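# Seat a held gear on its shaft, meshed

## Task

The left hand grips a gear hovering just over the end of a shaft. Lower the gear onto that shaft until it is fully seated and sits perpendicular to the shaft, with its teeth engaged in the adjacent gear. Forcing it or wedging it with too much push counts as a failure.

## Robot and tools

Robot: two arms in a simulated scene. left_arm carries a five-finger left hand, and right_arm carries a right hand. Base positions in metres: left_arm (+0.012, +0.471, +0.001), right_arm (-0.029, -0.455, 0), each turned about 2 degrees about z. A post stands behind the arms. Only the left hand matters here; the right arm should normally stay still.

Scene frame: the origin is at table-top height, halfway between the arms. +z is up, +x points out over the table, and left_arm is on the +y side. Camera image sides do not follow these names. Each arm has a hand point, 0.15 m beyond the wrist flange along the fingers and 0.05 m in front of the palm. Its +z runs along straight fingers and its +y points out of the palm. Its +x runs across the palm: on the left hand toward the thumb, on the right hand away from it. Reported positions can be off by a few cm.

The 28-number row, every entry in [-1, 1], is used by execute_actions and move. Order: left dx, dy, dz, rx, ry, rz; left little, ring, middle, index, thumb_bend, thumb_turn, force_limit, speed; then the same fourteen for the right arm. The six pose entries are offsets, not absolute poses. They are measured along the scene axes from the arm's Hand target as it stood when the action or move began; they do not accumulate between rows. 1.0 means 0.6 m of travel, or 180 degrees for rx, ry, rz, which together form one rotation vector about the hand point. Six zeros asks nothing new of that arm. Each step, the commanded orientation is clipped to 32 degrees from the measured one.

The six finger entries are absolute targets. +1 is straight or open and -1 is curled. For thumb_turn, -1 puts the thumb in front of the palm and +1 beside it. force_limit maps -1..+1 to roughly 0..10 N at the fingertip, or 0..15 N for the two thumb motors. speed rises from near zero at -1 to full speed at +0.48 and above. No value means 'unchanged'. To keep a hand as it is, resend the eight numbers of the last row actually run for it. If none has run yet in this scene, send its hand_measured followed by its hand_force_limit and hand_speed. To let go, send targets more open than hand_measured, slowly.

Tools:
- execute_actions(actions, cameras): actions is a list of actions. Each action is a table of up to 15 rows, one per 1/30 s step, and a short table repeats its final row. cameras is a list of names, ["all"] or []. Images come only when actions is empty or cameras asks for them.
- move(target, speed, blend, stop_force, zero, blocking, cameras): drives each hand point in a straight line to an offset from its Hand target. target is one row or up to 15 rows, and every row counts from the same start, not from the previous row. speed is path speed in m/s, 0.002 to 3.6, default 0.25; turning is capped at twice that in rad/s. blend is a corner-rounding radius in m for lists, default 0, which means stop at each row. stop_force, 3 to 120 N, ends an arm's path when its wrist sensor feels that much extra push opposing the motion. The arm then backs to where it was just before contact, and that becomes its Hand target. zero (default true) re-zeroes the sensor first. blocking=false returns after about 0.5 s while the move continues, and cannot be combined with stop_force. A move has a 10 s cap and does not avoid obstacles.
- wait(seconds 0-3600, cameras): lets time pass without commands.
- stop(cameras): brakes a running move.
- zoom_image(camera, region=[x0,y0,x1,y1]): enlarges part of the latest image, at most 504x504 px.
- show_instructions(): shows reference pages.
- zero_wrist_force(arm: left_arm or right_arm): tares that wrist sensor.
- finished_scene(scene=1): ends the scene for good.

Cameras: cam_head_left, cam_head_right, cam_high, cam_low, cam_left_wrist, cam_right_wrist. Images are 672x504, and the two wrist cameras are fisheye.

Results give, per arm: end_effector_position (m) and end_effector_quat_wxyz in the scene frame; velocities; Hand target, the last commanded pose, from which the next offsets count; joint positions and torques; and Wrist force / Wrist torque in the hand's own axes, plus a peak line. The hand has hand_measured, hand_stopped_by and hand_load_n. hand_stopped_by is one of moving, target, force, stalled or fault. hand_load_n is positive when something pushes a finger open, and falling to about 0 means the grip was lost. A move adds a 'move:' line with its ending: done (within 3 mm and 2 degrees), off_target, moving, held or fault. limits=paced means the pose was clipped; limits=held means steps were withheld. A hand point often rests a little short of its Hand target. Send the missing distance as a new offset.

Cautions: the arms are stiff, so a target slightly beyond firm contact can trigger a fault stop. About 150 N of outside force, or wrist torque near 25.2 N m, stops the arm for 10 s. A wrist joint straying 0.9 degrees from its planned path causes the same stop. For this task, use small, slow downward steps, around 0.005-0.01 m/s, with a low stop_force. Check alignment and tooth mesh in the cameras before and during descent. If it binds, lift slightly and adjust rather than push. Open the fingers gently only once the gear is seated, then withdraw upward. Avoid drops, even of a few mm; releasing a moving part; bumping the other gear; letting the two arms touch; and knocking anything off the table. Motors warn at 70 °C and brake at 85 °C, so don't hold strained poses for long.

Each tool is called after "Request:" as name(argument=value, ...), one argument or row to a line, values as JSON.

Reference images:

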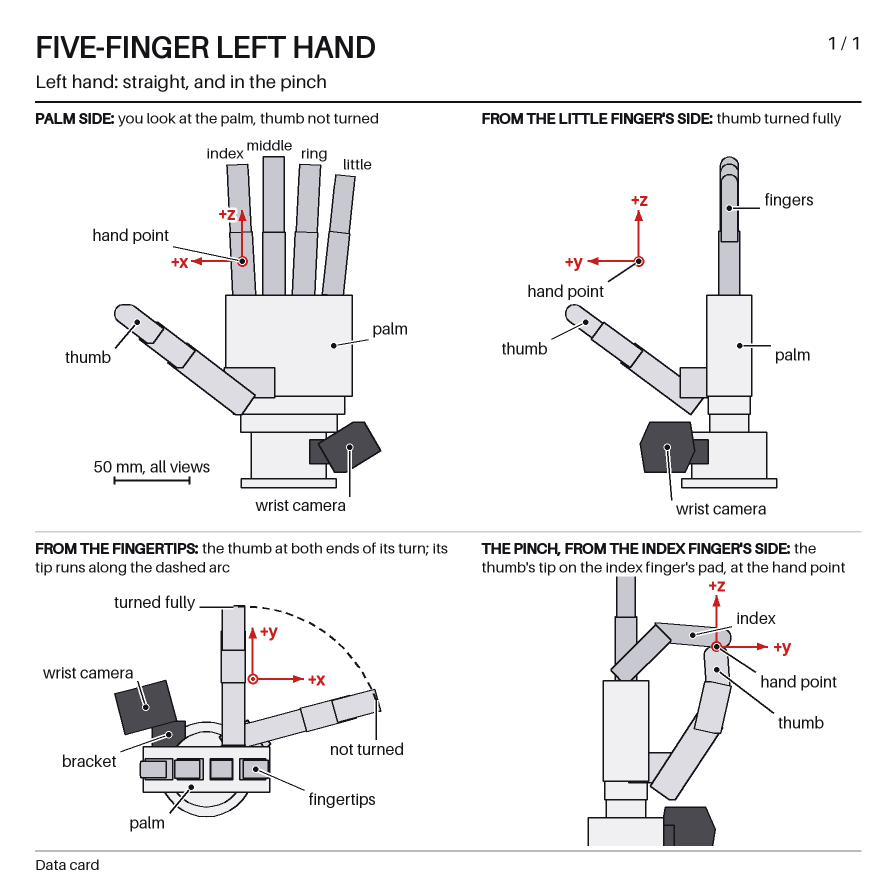

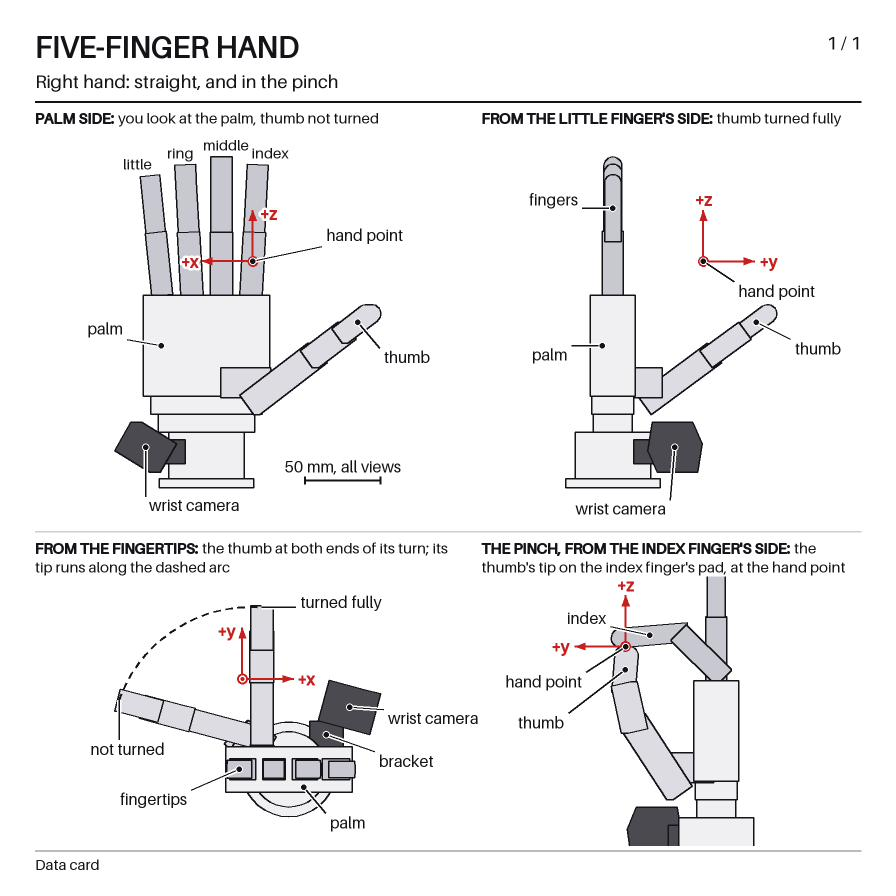

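## Session

Request:
execute_actions(
  actions=[],
)

Scene clock: 0.00 s.
left_arm: end_effector_position=(+0.4368, +0.3033, +0.1639) hand_measured=(-1.000, -1.000, -0.016, -0.034, +0.032, -0.922) hand_load_n=(+0.0, +0.0, +10.0, +10.0, +2.0, +0.0) hand_stopped_by=(target, target, force, force, target, target) hand_force_limit=1.00 hand_speed=-0.90 end_effector_quat_wxyz=(-0.581, +0.797, -0.129, +0.103) | right_arm: end_effector_position=(+0.2357, -0.3217, +0.2098) hand_measured=(+1.000, +1.000, +1.000, +1.000, +1.000, +1.000) hand_load_n=(+0.0, +0.0, +0.0, +0.0, +0.0, +0.0) hand_stopped_by=(target, target, target, target, target, target) hand_force_limit=0.00 hand_speed=-0.80 end_effector_quat_wxyz=(+0.000, -0.021, +1.000, +0.000)
Joint positions: left_arm=[2.608 -1.731 -2.028 -1.582 -3.528 -2.25] | right_arm=[-0.316 -1.723 2.042 1.252 1.571 -1.887]
Joint velocities: within noise
Joint torques (N m): no reading
Motor temperatures (°C): left_arm=[29 29 33 42 37 35] | right_arm=[35 32 30 34 42 33]
Wrist force (N): no reading
Wrist torque (N m): no reading
Wrist force, peak (N): no reading
Hand target: left_arm +0.4368, +0.3034, +0.1639; -0.581, +0.797, -0.129, +0.103 | right_arm +0.2357, -0.3217, +0.2098; +0.000, -0.021, +1.000, +0.000

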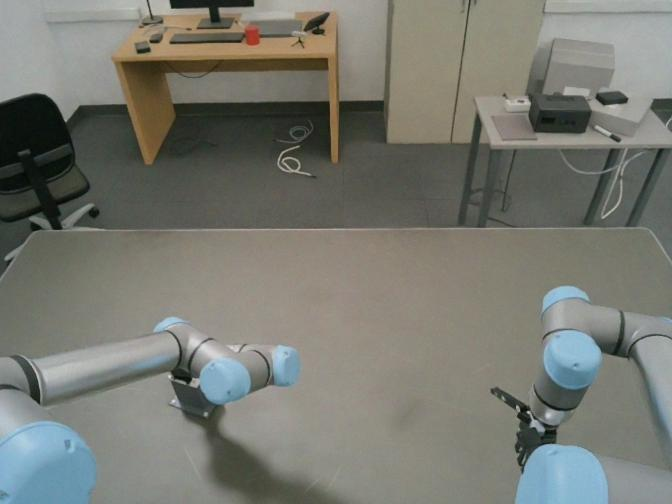

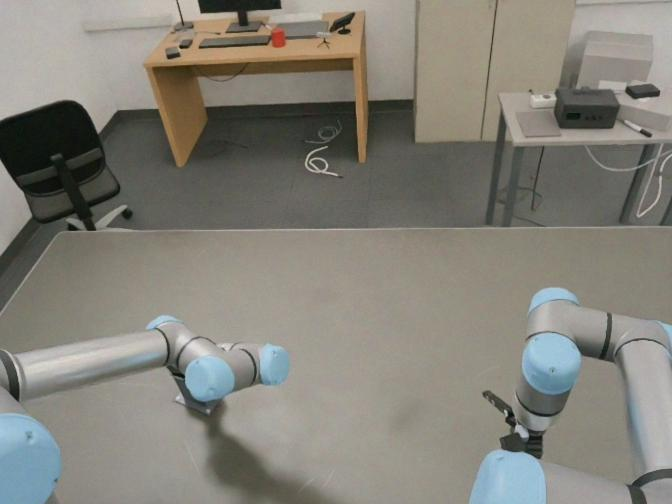

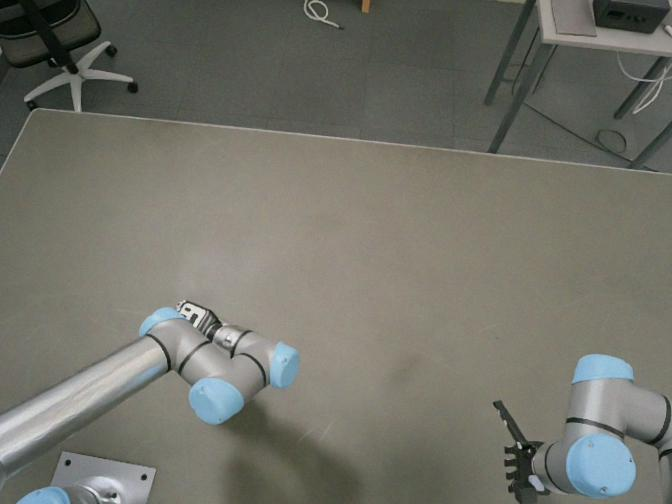

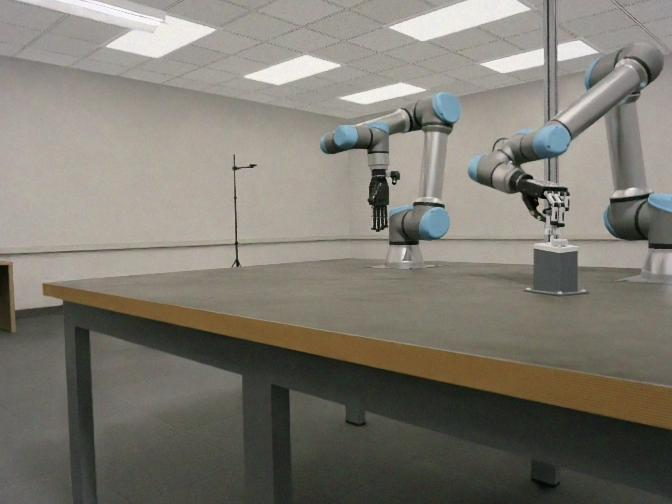

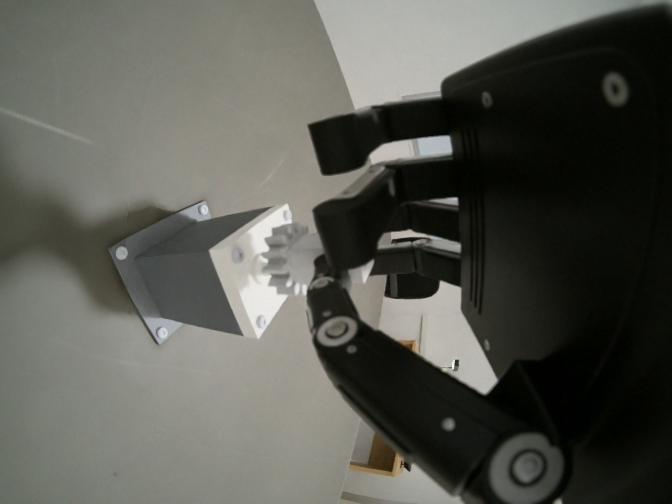

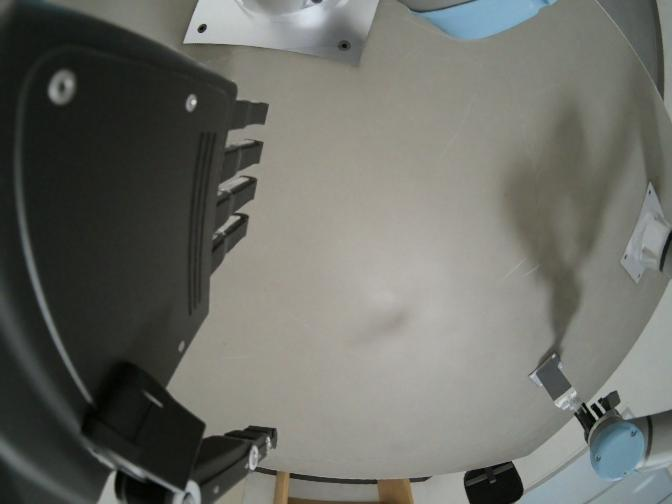

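Request:
zoom_image(
  camera="cam_left_wrist",
  region=[200, 180, 420, 350],
)

Request:
zoom_image(
  camera="cam_low",
  region=[500, 160, 610, 300],
)

Request:
zoom_image(
  camera="cam_right_wrist",
  region=[500, 330, 660, 490],
)

Request:
zoom_image(
  camera="cam_high",
  region=[130, 260, 330, 430],
)

Scaled by 2.291 from the camera's image (finer frame: 960x720).

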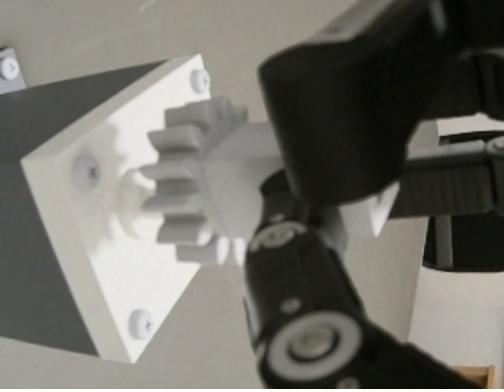

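Scaled by 3.600 from the camera's image (finer frame: 960x720).

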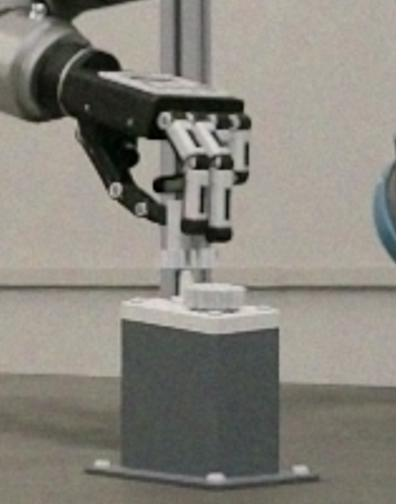

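Scaled by 3.150 from the camera's image (finer frame: 960x720).

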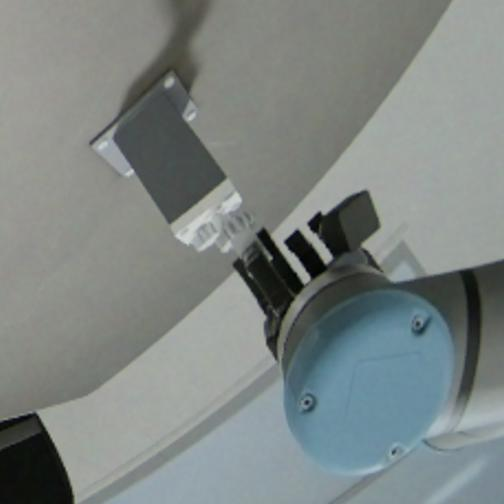

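Scaled by 2.520 from the camera's image (finer frame: 960x720).

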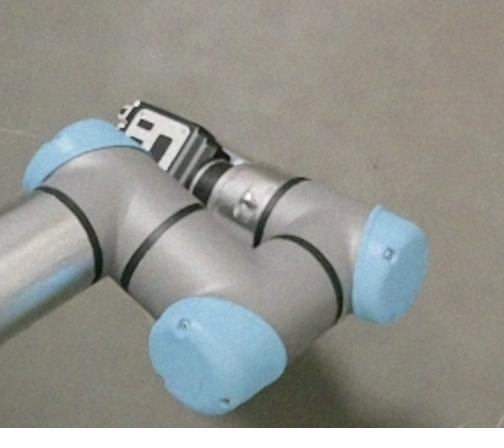

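Request:
move(
  target=[0,0,0,0,0,0,-1,-1,-0.016,-0.034,0.032,-0.922,1.0,-0.9,0.547,0.735,-0.122,0.2201,0.0338,0.0671,1,1,1,1,1,1,0,-0.8],
  speed=0.3,
  cameras=["cam_right_wrist","cam_left_wrist"],
)

Scene clock: 84.33 s.
left_arm: end_effector_position=(+0.4368, +0.3033, +0.1639) hand_measured=(-1.000, -1.000, -0.016, -0.034, +0.032, -0.922) hand_load_n=(+0.0, +0.0, +10.0, +10.0, +2.0, +0.5) hand_stopped_by=(target, target, force, force, target, target) hand_force_limit=1.00 hand_speed=-0.90 end_effector_quat_wxyz=(-0.581, +0.797, -0.129, +0.103) | right_arm: end_effector_position=(+0.5636, +0.1191, +0.1365) hand_measured=(+1.000, +1.000, +1.000, +1.000, +1.000, +1.000) hand_load_n=(+0.0, +0.0, +0.0, +0.0, +0.0, +0.0) hand_stopped_by=(target, target, target, target, target, target) hand_force_limit=0.00 hand_speed=-0.80 end_effector_quat_wxyz=(-0.044, -0.122, +0.932, +0.340)
Joint positions: left_arm=[2.608 -1.731 -2.028 -1.582 -3.528 -2.25] | right_arm=[0.307 -0.241 0.159 1.578 0.875 -1.455]
Joint torques (N m): left_arm=[4.82 29.61 18.63 2.64 1.68 -0.44] | right_arm=[9.05 -54.36 -31.69 4.28 1.79 -1.47]
Wrist force (N): left_arm=[0.0 0.0 -0.1] | right_arm=[0.0 -0.6 0.0]
Wrist torque (N m): left_arm=[0.01 0.00 0.00] | right_arm=[-0.07 -0.07 0.22]
Wrist force, peak (N): left_arm=[-0.4 -0.2 -0.2] | right_arm=[-1.1 -0.9 0.4]
Hand target: left_arm +0.4368, +0.3034, +0.1639; -0.581, +0.797, -0.129, +0.103 | right_arm +0.5639, +0.1193, +0.1366; -0.045, -0.123, +0.932, +0.339
Off the commanded pose: left_arm 0.000 m, 0 deg | right_arm 0.000 m, 0 deg.
move: done
Images, in order (width x height): cam_left_wrist 672x504, cam_right_wrist 672x504.

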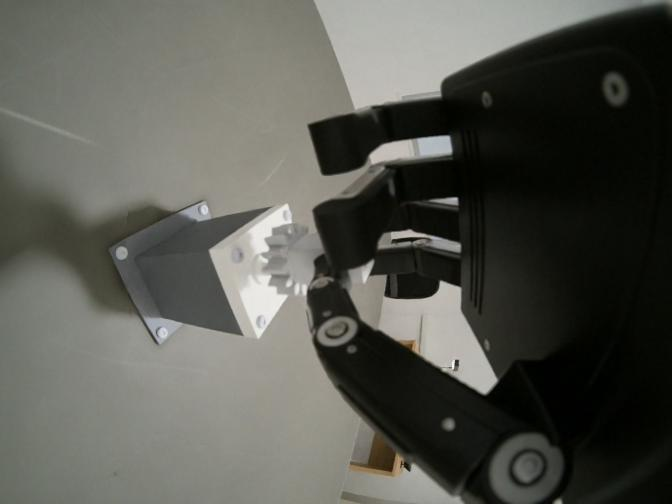

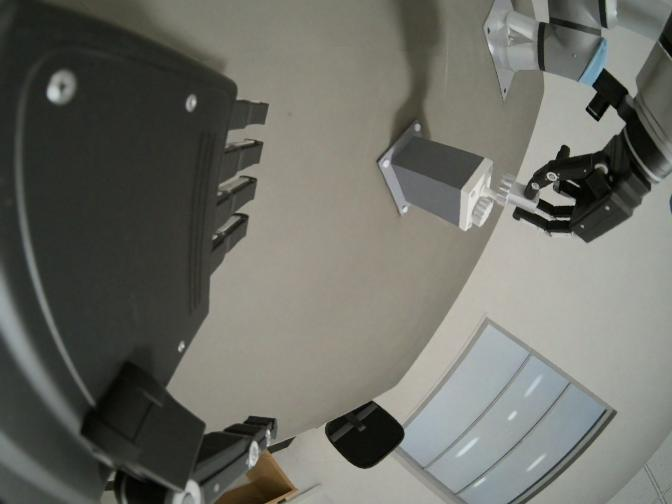

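Request:
zoom_image(
  camera="cam_right_wrist",
  region=[440, 130, 560, 250],
)

Request:
zoom_image(
  camera="cam_left_wrist",
  region=[230, 200, 380, 320],
)

Scaled by 4.200 from the camera's image (finer frame: 960x720).

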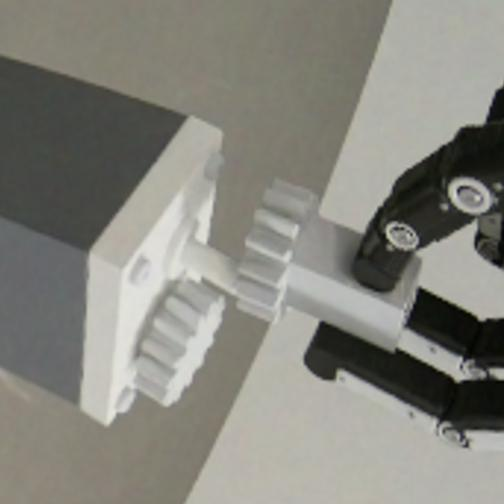

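Scaled by 3.360 from the camera's image (finer frame: 960x720).

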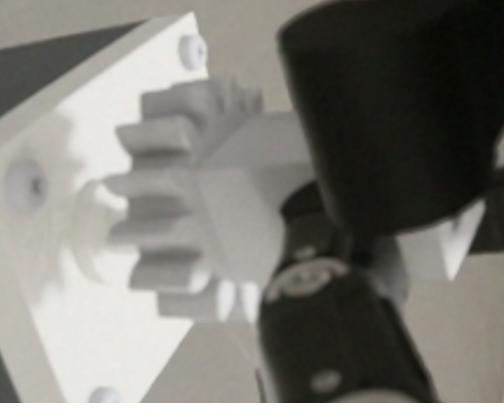

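Request:
zoom_image(
  camera="cam_right_wrist",
  region=[470, 160, 520, 210],
)

Request:
zoom_image(
  camera="cam_left_wrist",
  region=[235, 215, 305, 285],
)

Scaled by 10.080 from the camera's image (finer frame: 960x720).

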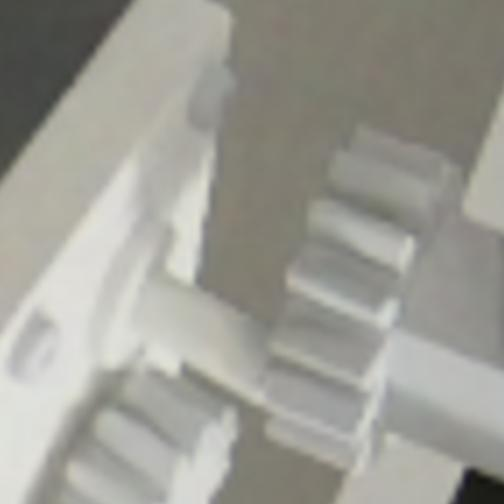

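Scaled by 7.200 from the camera's image (finer frame: 960x720).

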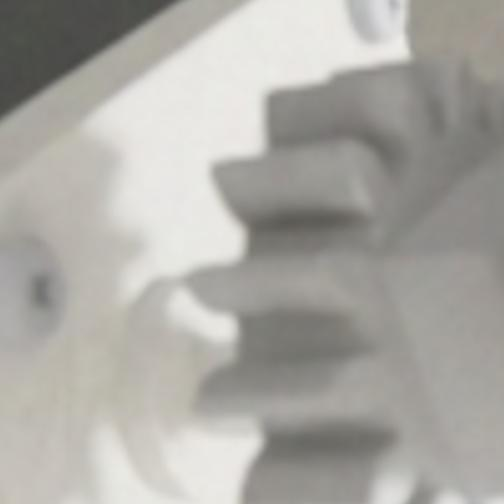

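Request:
execute_actions(
  actions=[],
  cameras=["cam_low","cam_high"],
)

Request:
zoom_image(
  camera="cam_low",
  region=[530, 205, 580, 255],
)

Scene clock: 133.57 s.
left_arm: end_effector_position=(+0.4368, +0.3033, +0.1639) hand_measured=(-1.000, -1.000, -0.016, -0.034, +0.032, -0.922) hand_load_n=(+0.0, +0.0, +10.5, +10.0, +2.0, +0.0) hand_stopped_by=(target, target, force, force, target, target) hand_force_limit=1.00 hand_speed=-0.90 end_effector_quat_wxyz=(-0.581, +0.797, -0.129, +0.103) | right_arm: end_effector_position=(+0.5636, +0.1191, +0.1365) hand_measured=(+1.000, +1.000, +1.000, +1.000, +1.000, +1.000) hand_load_n=(+0.0, +0.0, +0.0, +0.0, +0.0, +0.0) hand_stopped_by=(target, target, target, target, target, target) hand_force_limit=0.00 hand_speed=-0.80 end_effector_quat_wxyz=(-0.044, -0.122, +0.932, +0.340)
Joint positions: left_arm=[2.608 -1.731 -2.028 -1.582 -3.528 -2.25] | right_arm=[0.307 -0.241 0.158 1.578 0.875 -1.455]
Joint velocities: within noise
Joint torques (N m): left_arm=[7.3 32.88 19.05 2.91 2.15 -0.23] | right_arm=[8.6 -53.02 -31.66 4.49 1.7 -1.06]
Motor temperatures (°C): left_arm=[28 29 33 41 37 34] | right_arm=[35 32 30 34 42 32]
Wrist force (N): left_arm=[-0.3 0.2 -0.2] | right_arm=[-0.2 -0.5 0.1]
Wrist torque (N m): left_arm=[0.05 0.04 -0.02] | right_arm=[-0.07 -0.03 0.21]
Wrist force, peak (N): left_arm=[-0.3 -0.2 -0.3] | right_arm=[-0.1 -1.0 0.1]
Hand target: left_arm +0.4368, +0.3034, +0.1639; -0.581, +0.797, -0.129, +0.103 | right_arm +0.5639, +0.1193, +0.1366; -0.045, -0.123, +0.932, +0.339
Off the commanded pose: left_arm 0.000 m, 0 deg | right_arm 0.000 m, 0 deg.
Images, in order (width x height): cam_high 672x504, cam_low 672x504.

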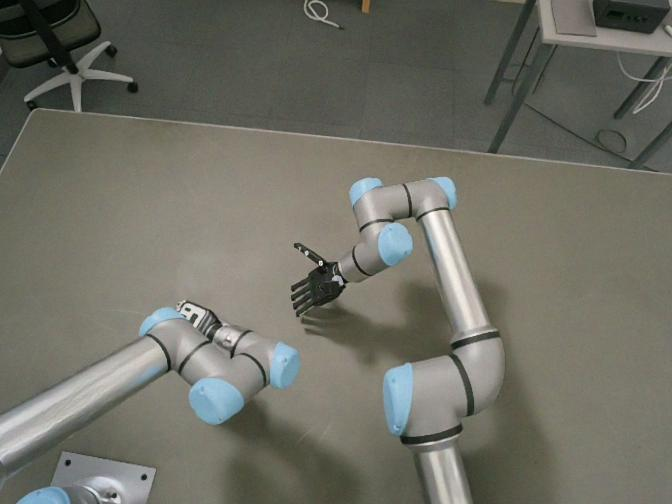

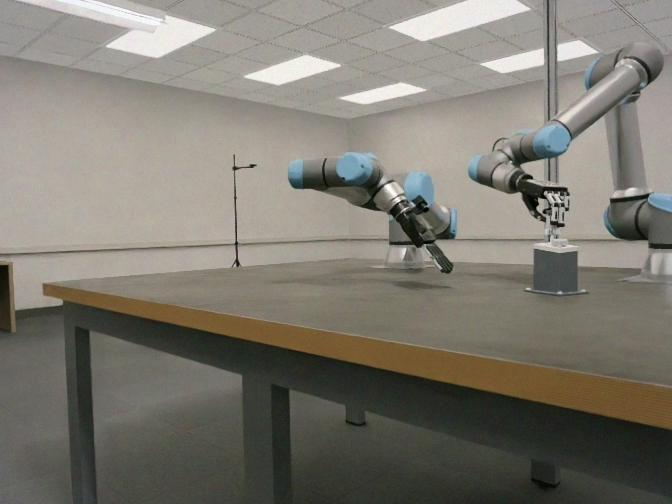

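Scaled by 10.080 from the camera's image (finer frame: 960x720).

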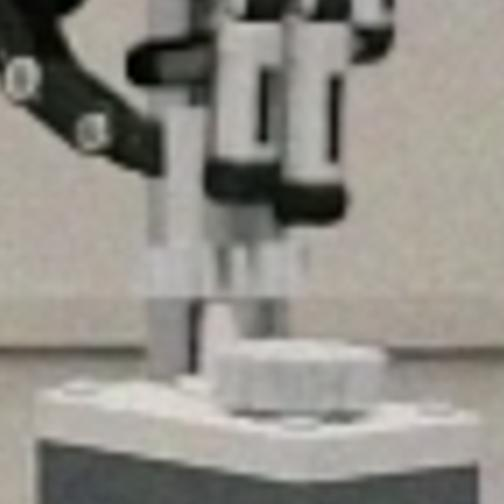

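Request:
move(
  target=[0,0,0.025,0,0,0,-1,-1,-0.016,-0.034,0.032,-0.922,1.0,-0.9,0,0,0,0,0,0,1,1,1,1,1,1,0,-0.8],
  speed=0.05,
  cameras=["cam_right_wrist","cam_left_wrist","cam_low"],
)

Request:
zoom_image(
  camera="cam_right_wrist",
  region=[465, 150, 535, 220],
)

Request:
zoom_image(
  camera="cam_left_wrist",
  region=[230, 200, 330, 300],
)

Request:
zoom_image(
  camera="cam_low",
  region=[530, 195, 590, 255],
)

Scene clock: 232.33 s.
left_arm: end_effector_position=(+0.4368, +0.3034, +0.1789) hand_measured=(-1.000, -1.000, -0.016, -0.034, +0.032, -0.922) hand_load_n=(+0.0, +0.0, +10.0, +10.0, +2.0, +0.0) hand_stopped_by=(target, target, force, force, target, target) hand_force_limit=1.00 hand_speed=-0.90 end_effector_quat_wxyz=(-0.581, +0.797, -0.129, +0.103) | right_arm: end_effector_position=(+0.5636, +0.1191, +0.1365) hand_measured=(+1.000, +1.000, +1.000, +1.000, +1.000, +1.000) hand_load_n=(+0.0, +0.0, +0.0, +0.0, +0.0, +0.0) hand_stopped_by=(target, target, target, target, target, target) hand_force_limit=0.00 hand_speed=-0.80 end_effector_quat_wxyz=(-0.044, -0.122, +0.932, +0.340)
Joint positions: left_arm=[2.608 -1.709 -2.008 -1.623 -3.528 -2.25] | right_arm=[0.307 -0.241 0.158 1.578 0.875 -1.455]
Joint torques (N m): left_arm=[2.19 38.99 26.4 -0.11 1.9 -1.35] | right_arm=[8.41 -54.46 -30.31 4.29 1.65 -0.99]
Wrist force (N): left_arm=[-0.3 0.2 -0.5] | right_arm=[0.1 -0.4 0.0]
Wrist torque (N m): left_arm=[0.09 0.02 -0.03] | right_arm=[-0.06 -0.08 0.23]
Wrist force, peak (N): left_arm=[-0.2 0.8 -0.2] | right_arm=[-0.2 -0.7 0.4]
Hand target: left_arm +0.4368, +0.3034, +0.1789; -0.581, +0.797, -0.129, +0.103 | right_arm +0.5636, +0.1191, +0.1365; -0.044, -0.122, +0.932, +0.340
Off the commanded pose: left_arm 0.000 m, 0 deg | right_arm 0.000 m, 0 deg.
move: done
Images, in order (width x height): cam_low 672x504, cam_left_wrist 672x504, cam_right_wrist 672x504.

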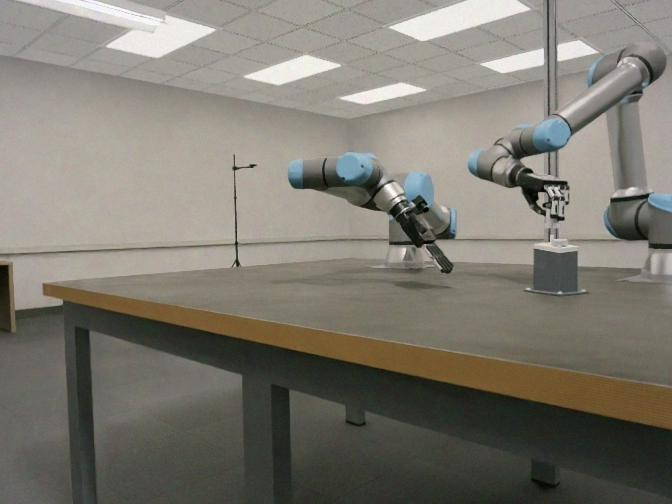

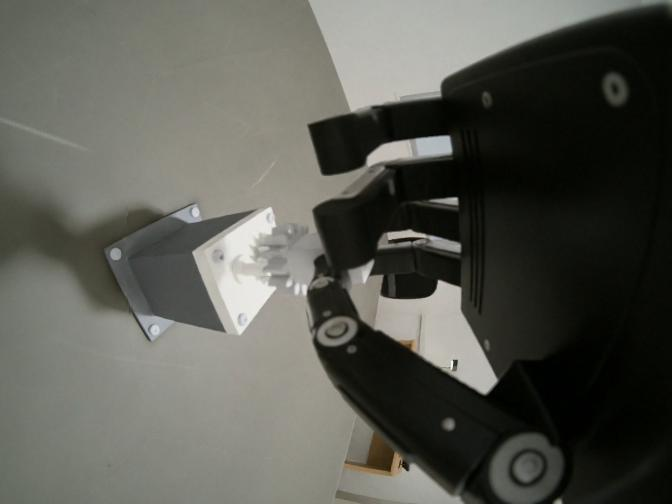

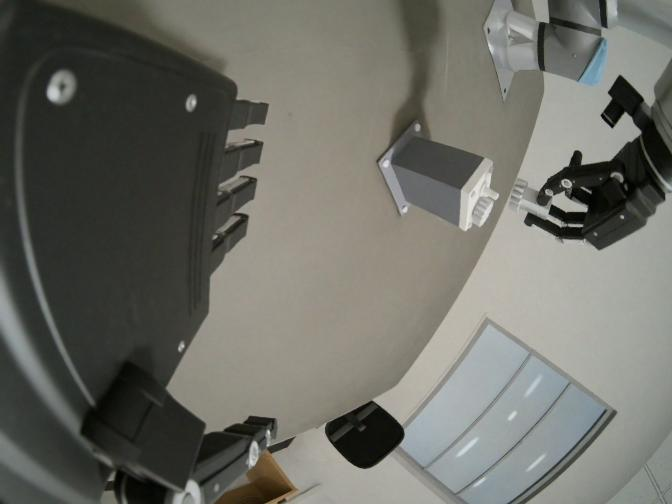

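Scaled by 7.200 from the camera's image (finer frame: 960x720).

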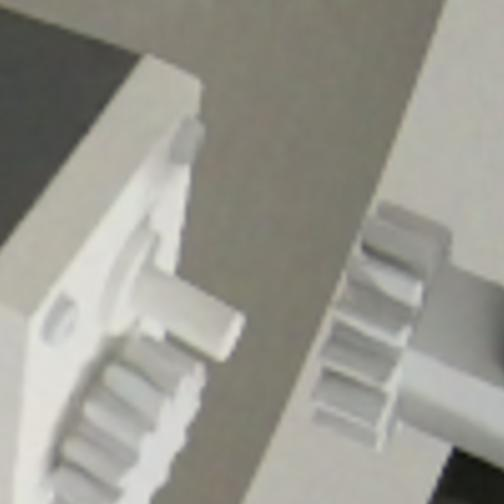

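Scaled by 5.040 from the camera's image (finer frame: 960x720).

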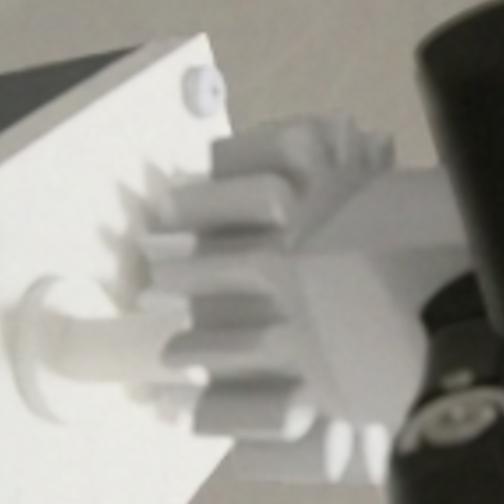

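Scaled by 8.400 from the camera's image (finer frame: 960x720).

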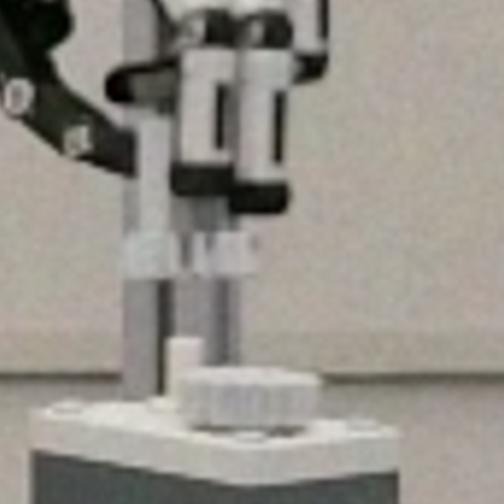

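Request:
move(
  target=[0.0158,0.0017,0,0,0,0,-1,-1,-0.016,-0.034,0.032,-0.922,1.0,-0.9,0,0,0,0,0,0,1,1,1,1,1,1,0,-0.8],
  speed=0.05,
  cameras=["cam_right_wrist","cam_left_wrist","cam_low"],
)

Request:
zoom_image(
  camera="cam_right_wrist",
  region=[465, 150, 535, 220],
)

Request:
zoom_image(
  camera="cam_left_wrist",
  region=[230, 200, 330, 300],
)

Request:
zoom_image(
  camera="cam_low",
  region=[530, 195, 590, 255],
)

Scene clock: 261.83 s.
left_arm: end_effector_position=(+0.4462, +0.3044, +0.1789) hand_measured=(-1.000, -1.000, -0.016, -0.034, +0.032, -0.922) hand_load_n=(+0.0, +0.0, +10.0, +10.0, +2.0, +0.0) hand_stopped_by=(target, target, force, force, target, target) hand_force_limit=1.00 hand_speed=-0.90 end_effector_quat_wxyz=(-0.581, +0.797, -0.129, +0.103) | right_arm: end_effector_position=(+0.5636, +0.1191, +0.1365) hand_measured=(+1.000, +1.000, +1.000, +1.000, +1.000, +1.000) hand_load_n=(+0.0, +0.0, +0.0, +0.0, +0.0, +0.0) hand_stopped_by=(target, target, target, target, target, target) hand_force_limit=0.00 hand_speed=-0.80 end_effector_quat_wxyz=(-0.044, -0.122, +0.932, +0.340)
Joint positions: left_arm=[2.621 -1.721 -2 -1.594 -3.52 -2.223] | right_arm=[0.307 -0.241 0.158 1.578 0.875 -1.455]
Joint torques (N m): left_arm=[9.71 14.48 25.43 3.37 3.49 1.38] | right_arm=[7.87 -54.28 -29.57 4.48 1.69 -1.43]
Wrist force (N): left_arm=[-0.3 0.4 -0.5] | right_arm=[0.4 -0.4 -0.1]
Wrist torque (N m): left_arm=[0.11 0.01 -0.16] | right_arm=[-0.05 -0.12 0.26]
Wrist force, peak (N): left_arm=[-0.7 0.2 -0.7] | right_arm=[0.0 -0.9 -0.3]
Hand target: left_arm +0.4463, +0.3044, +0.1789; -0.581, +0.797, -0.129, +0.103 | right_arm +0.5636, +0.1191, +0.1365; -0.044, -0.122, +0.932, +0.340
Off the commanded pose: left_arm 0.000 m, 0 deg | right_arm 0.000 m, 0 deg.
move: done
Images, in order (width x height): cam_low 672x504, cam_left_wrist 672x504, cam_right_wrist 672x504.

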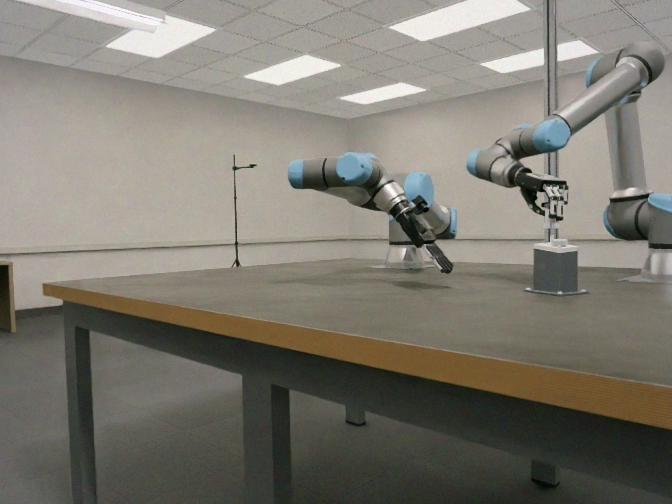

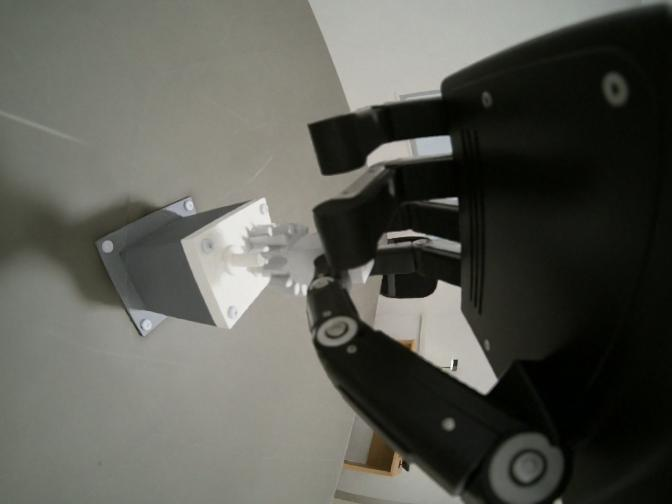

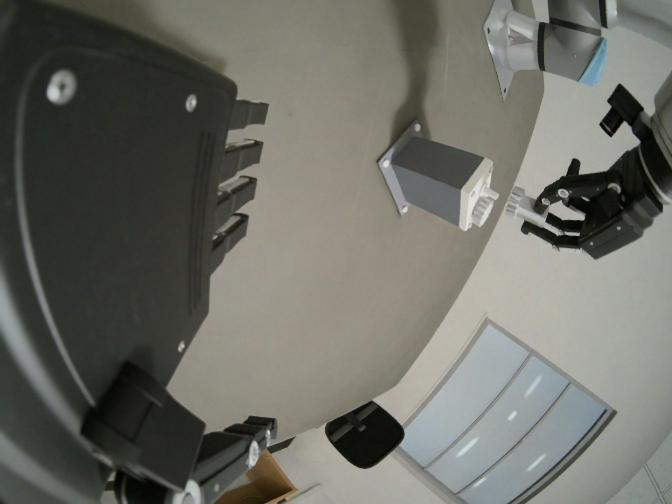

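Scaled by 7.200 from the camera's image (finer frame: 960x720).

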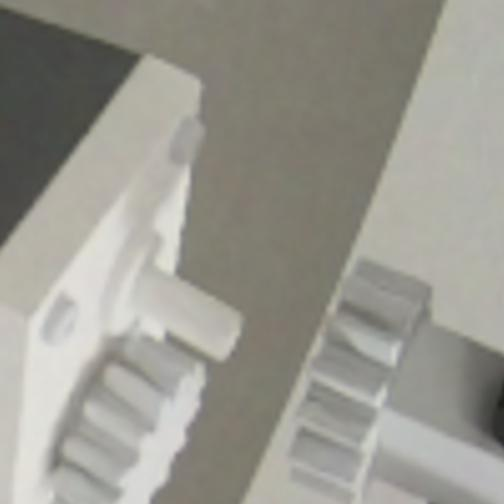

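Scaled by 5.040 from the camera's image (finer frame: 960x720).

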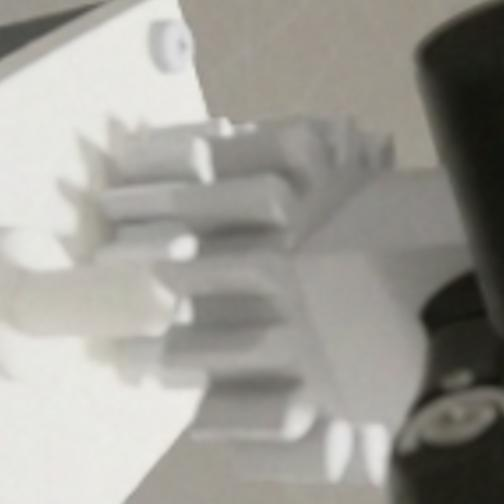

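Scaled by 8.400 from the camera's image (finer frame: 960x720).

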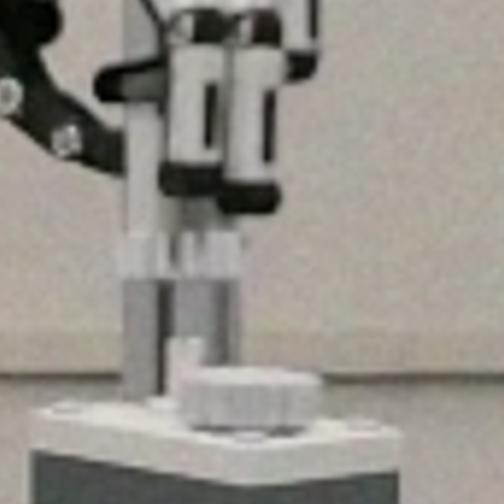

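Request:
zoom_image(
  camera="cam_right_wrist",
  region=[480, 180, 530, 230],
)

Request:
zoom_image(
  camera="cam_left_wrist",
  region=[215, 210, 305, 300],
)

Scaled by 10.080 from the camera's image (finer frame: 960x720).

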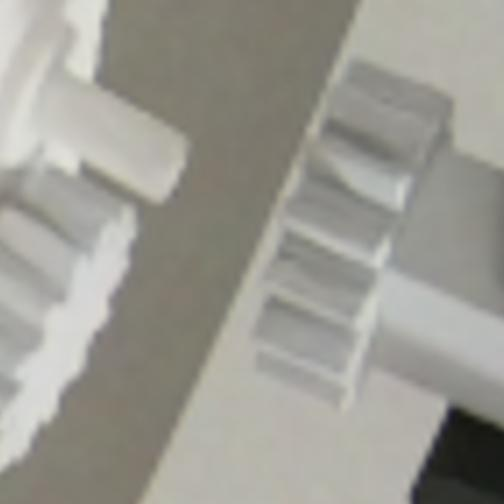

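Scaled by 5.600 from the camera's image (finer frame: 960x720).

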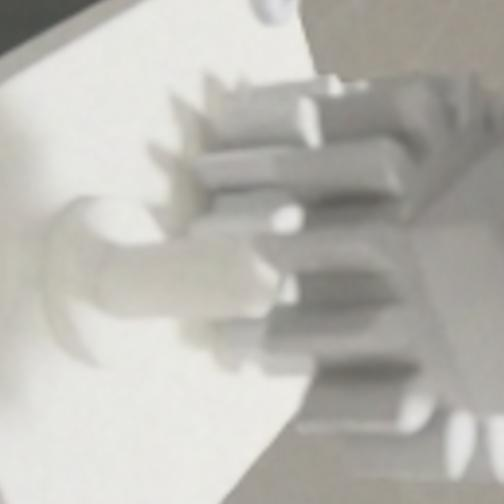

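Request:
zoom_image(
  camera="cam_low",
  region=[538, 200, 568, 230],
)

Request:
zoom_image(
  camera="cam_right_wrist",
  region=[500, 180, 550, 230],
)

Request:
zoom_image(
  camera="cam_left_wrist",
  region=[255, 210, 335, 310],
)

Request:
zoom_image(
  camera="cam_left_wrist",
  region=[310, 210, 390, 290],
)

Scaled by 16.800 from the camera's image (finer frame: 960x720).

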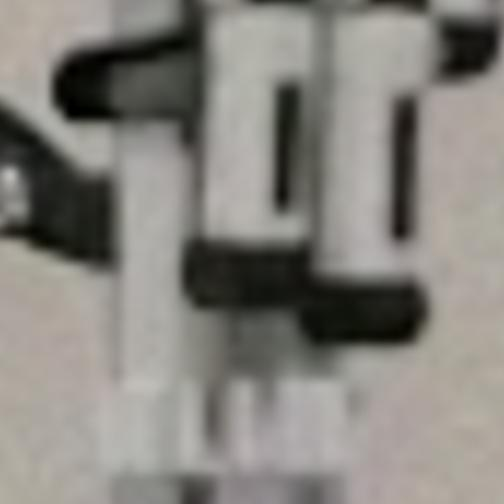

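Scaled by 10.080 from the camera's image (finer frame: 960x720).

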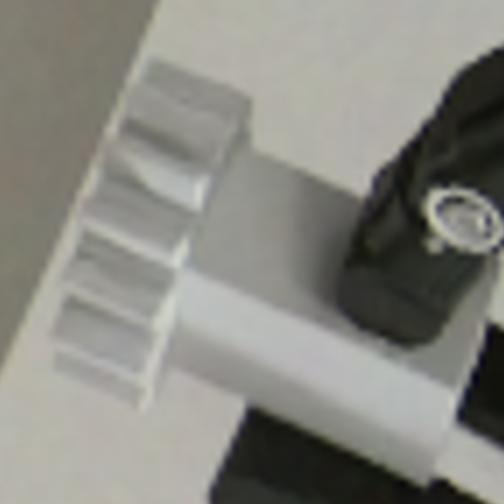

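Scaled by 5.040 from the camera's image (finer frame: 960x720).

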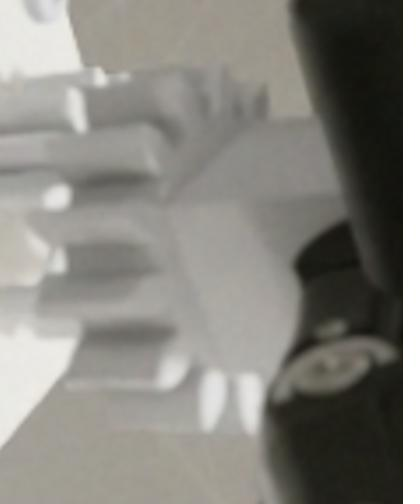

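Scaled by 6.300 from the camera's image (finer frame: 960x720).

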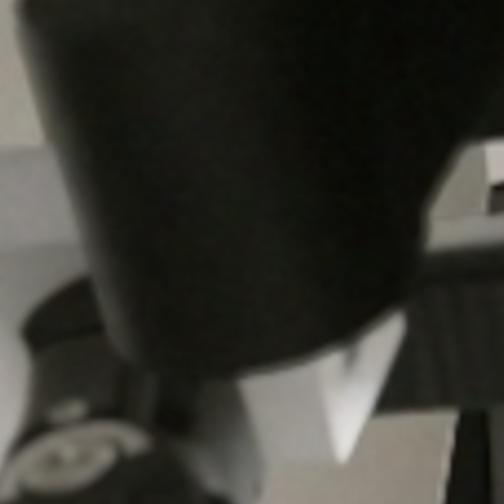

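Request:
zoom_image(
  camera="cam_right_wrist",
  region=[375, 115, 500, 240],
)

Request:
zoom_image(
  camera="cam_right_wrist",
  region=[380, 300, 640, 504],
)

Scaled by 4.032 from the camera's image (finer frame: 960x720).

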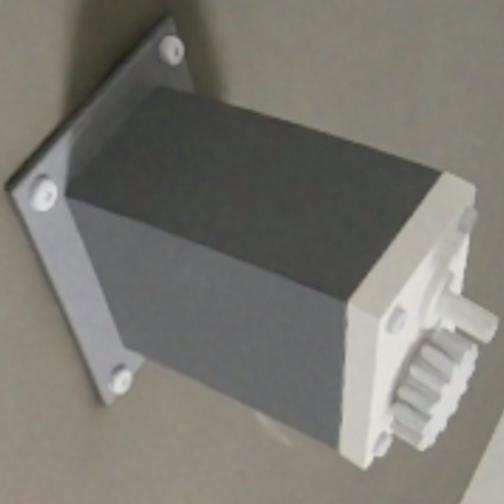

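Scaled by 1.938 from the camera's image (finer frame: 960x720).

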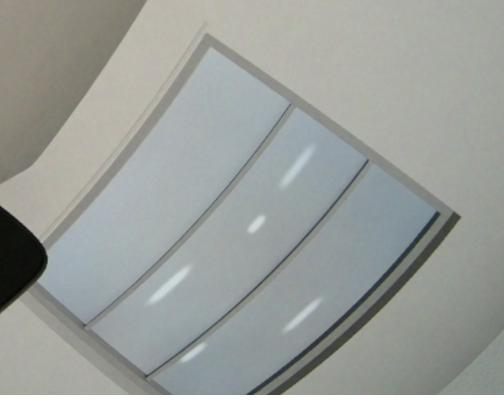

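Request:
zoom_image(
  camera="cam_left_wrist",
  region=[90, 190, 290, 340],
)

Request:
zoom_image(
  camera="cam_left_wrist",
  region=[250, 215, 320, 285],
)

Scaled by 2.520 from the camera's image (finer frame: 960x720).

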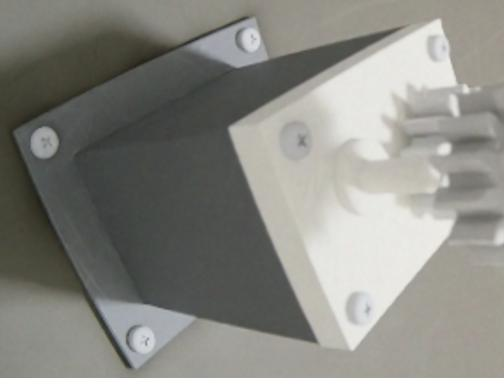

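Scaled by 7.200 from the camera's image (finer frame: 960x720).

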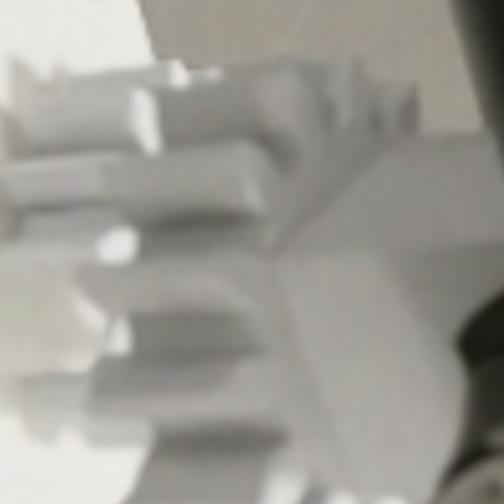

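Request:
zoom_image(
  camera="cam_right_wrist",
  region=[462, 180, 502, 230],
)

Request:
zoom_image(
  camera="cam_right_wrist",
  region=[498, 178, 558, 238],
)

Scaled by 10.080 from the camera's image (finer frame: 960x720).

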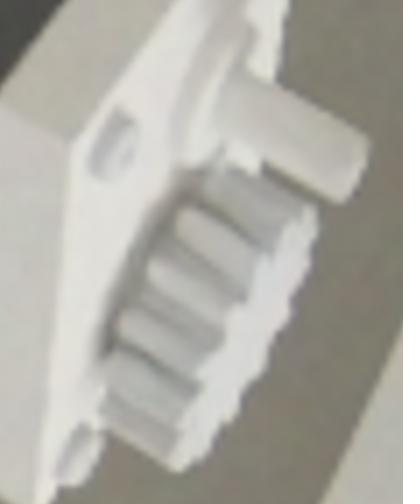

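Scaled by 8.400 from the camera's image (finer frame: 960x720).

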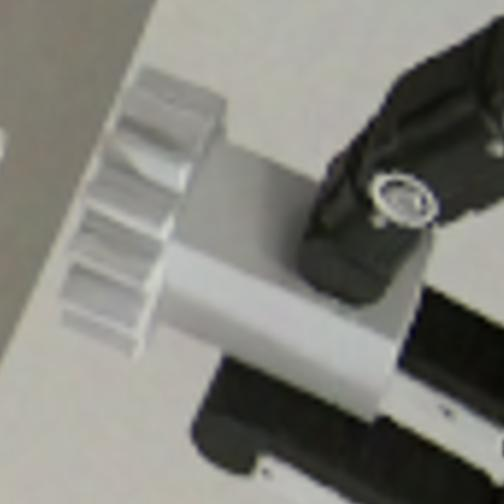

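Request:
zoom_image(
  camera="cam_left_wrist",
  region=[245, 215, 325, 305],
)

Scaled by 5.600 from the camera's image (finer frame: 960x720).

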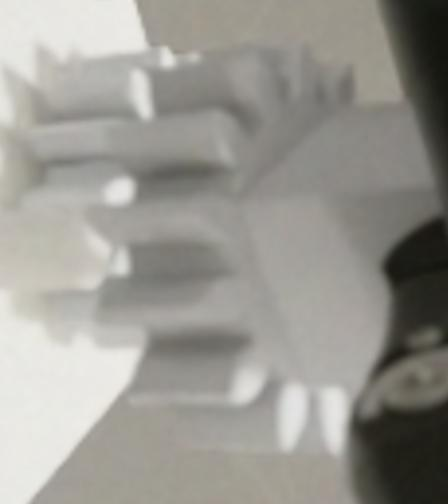

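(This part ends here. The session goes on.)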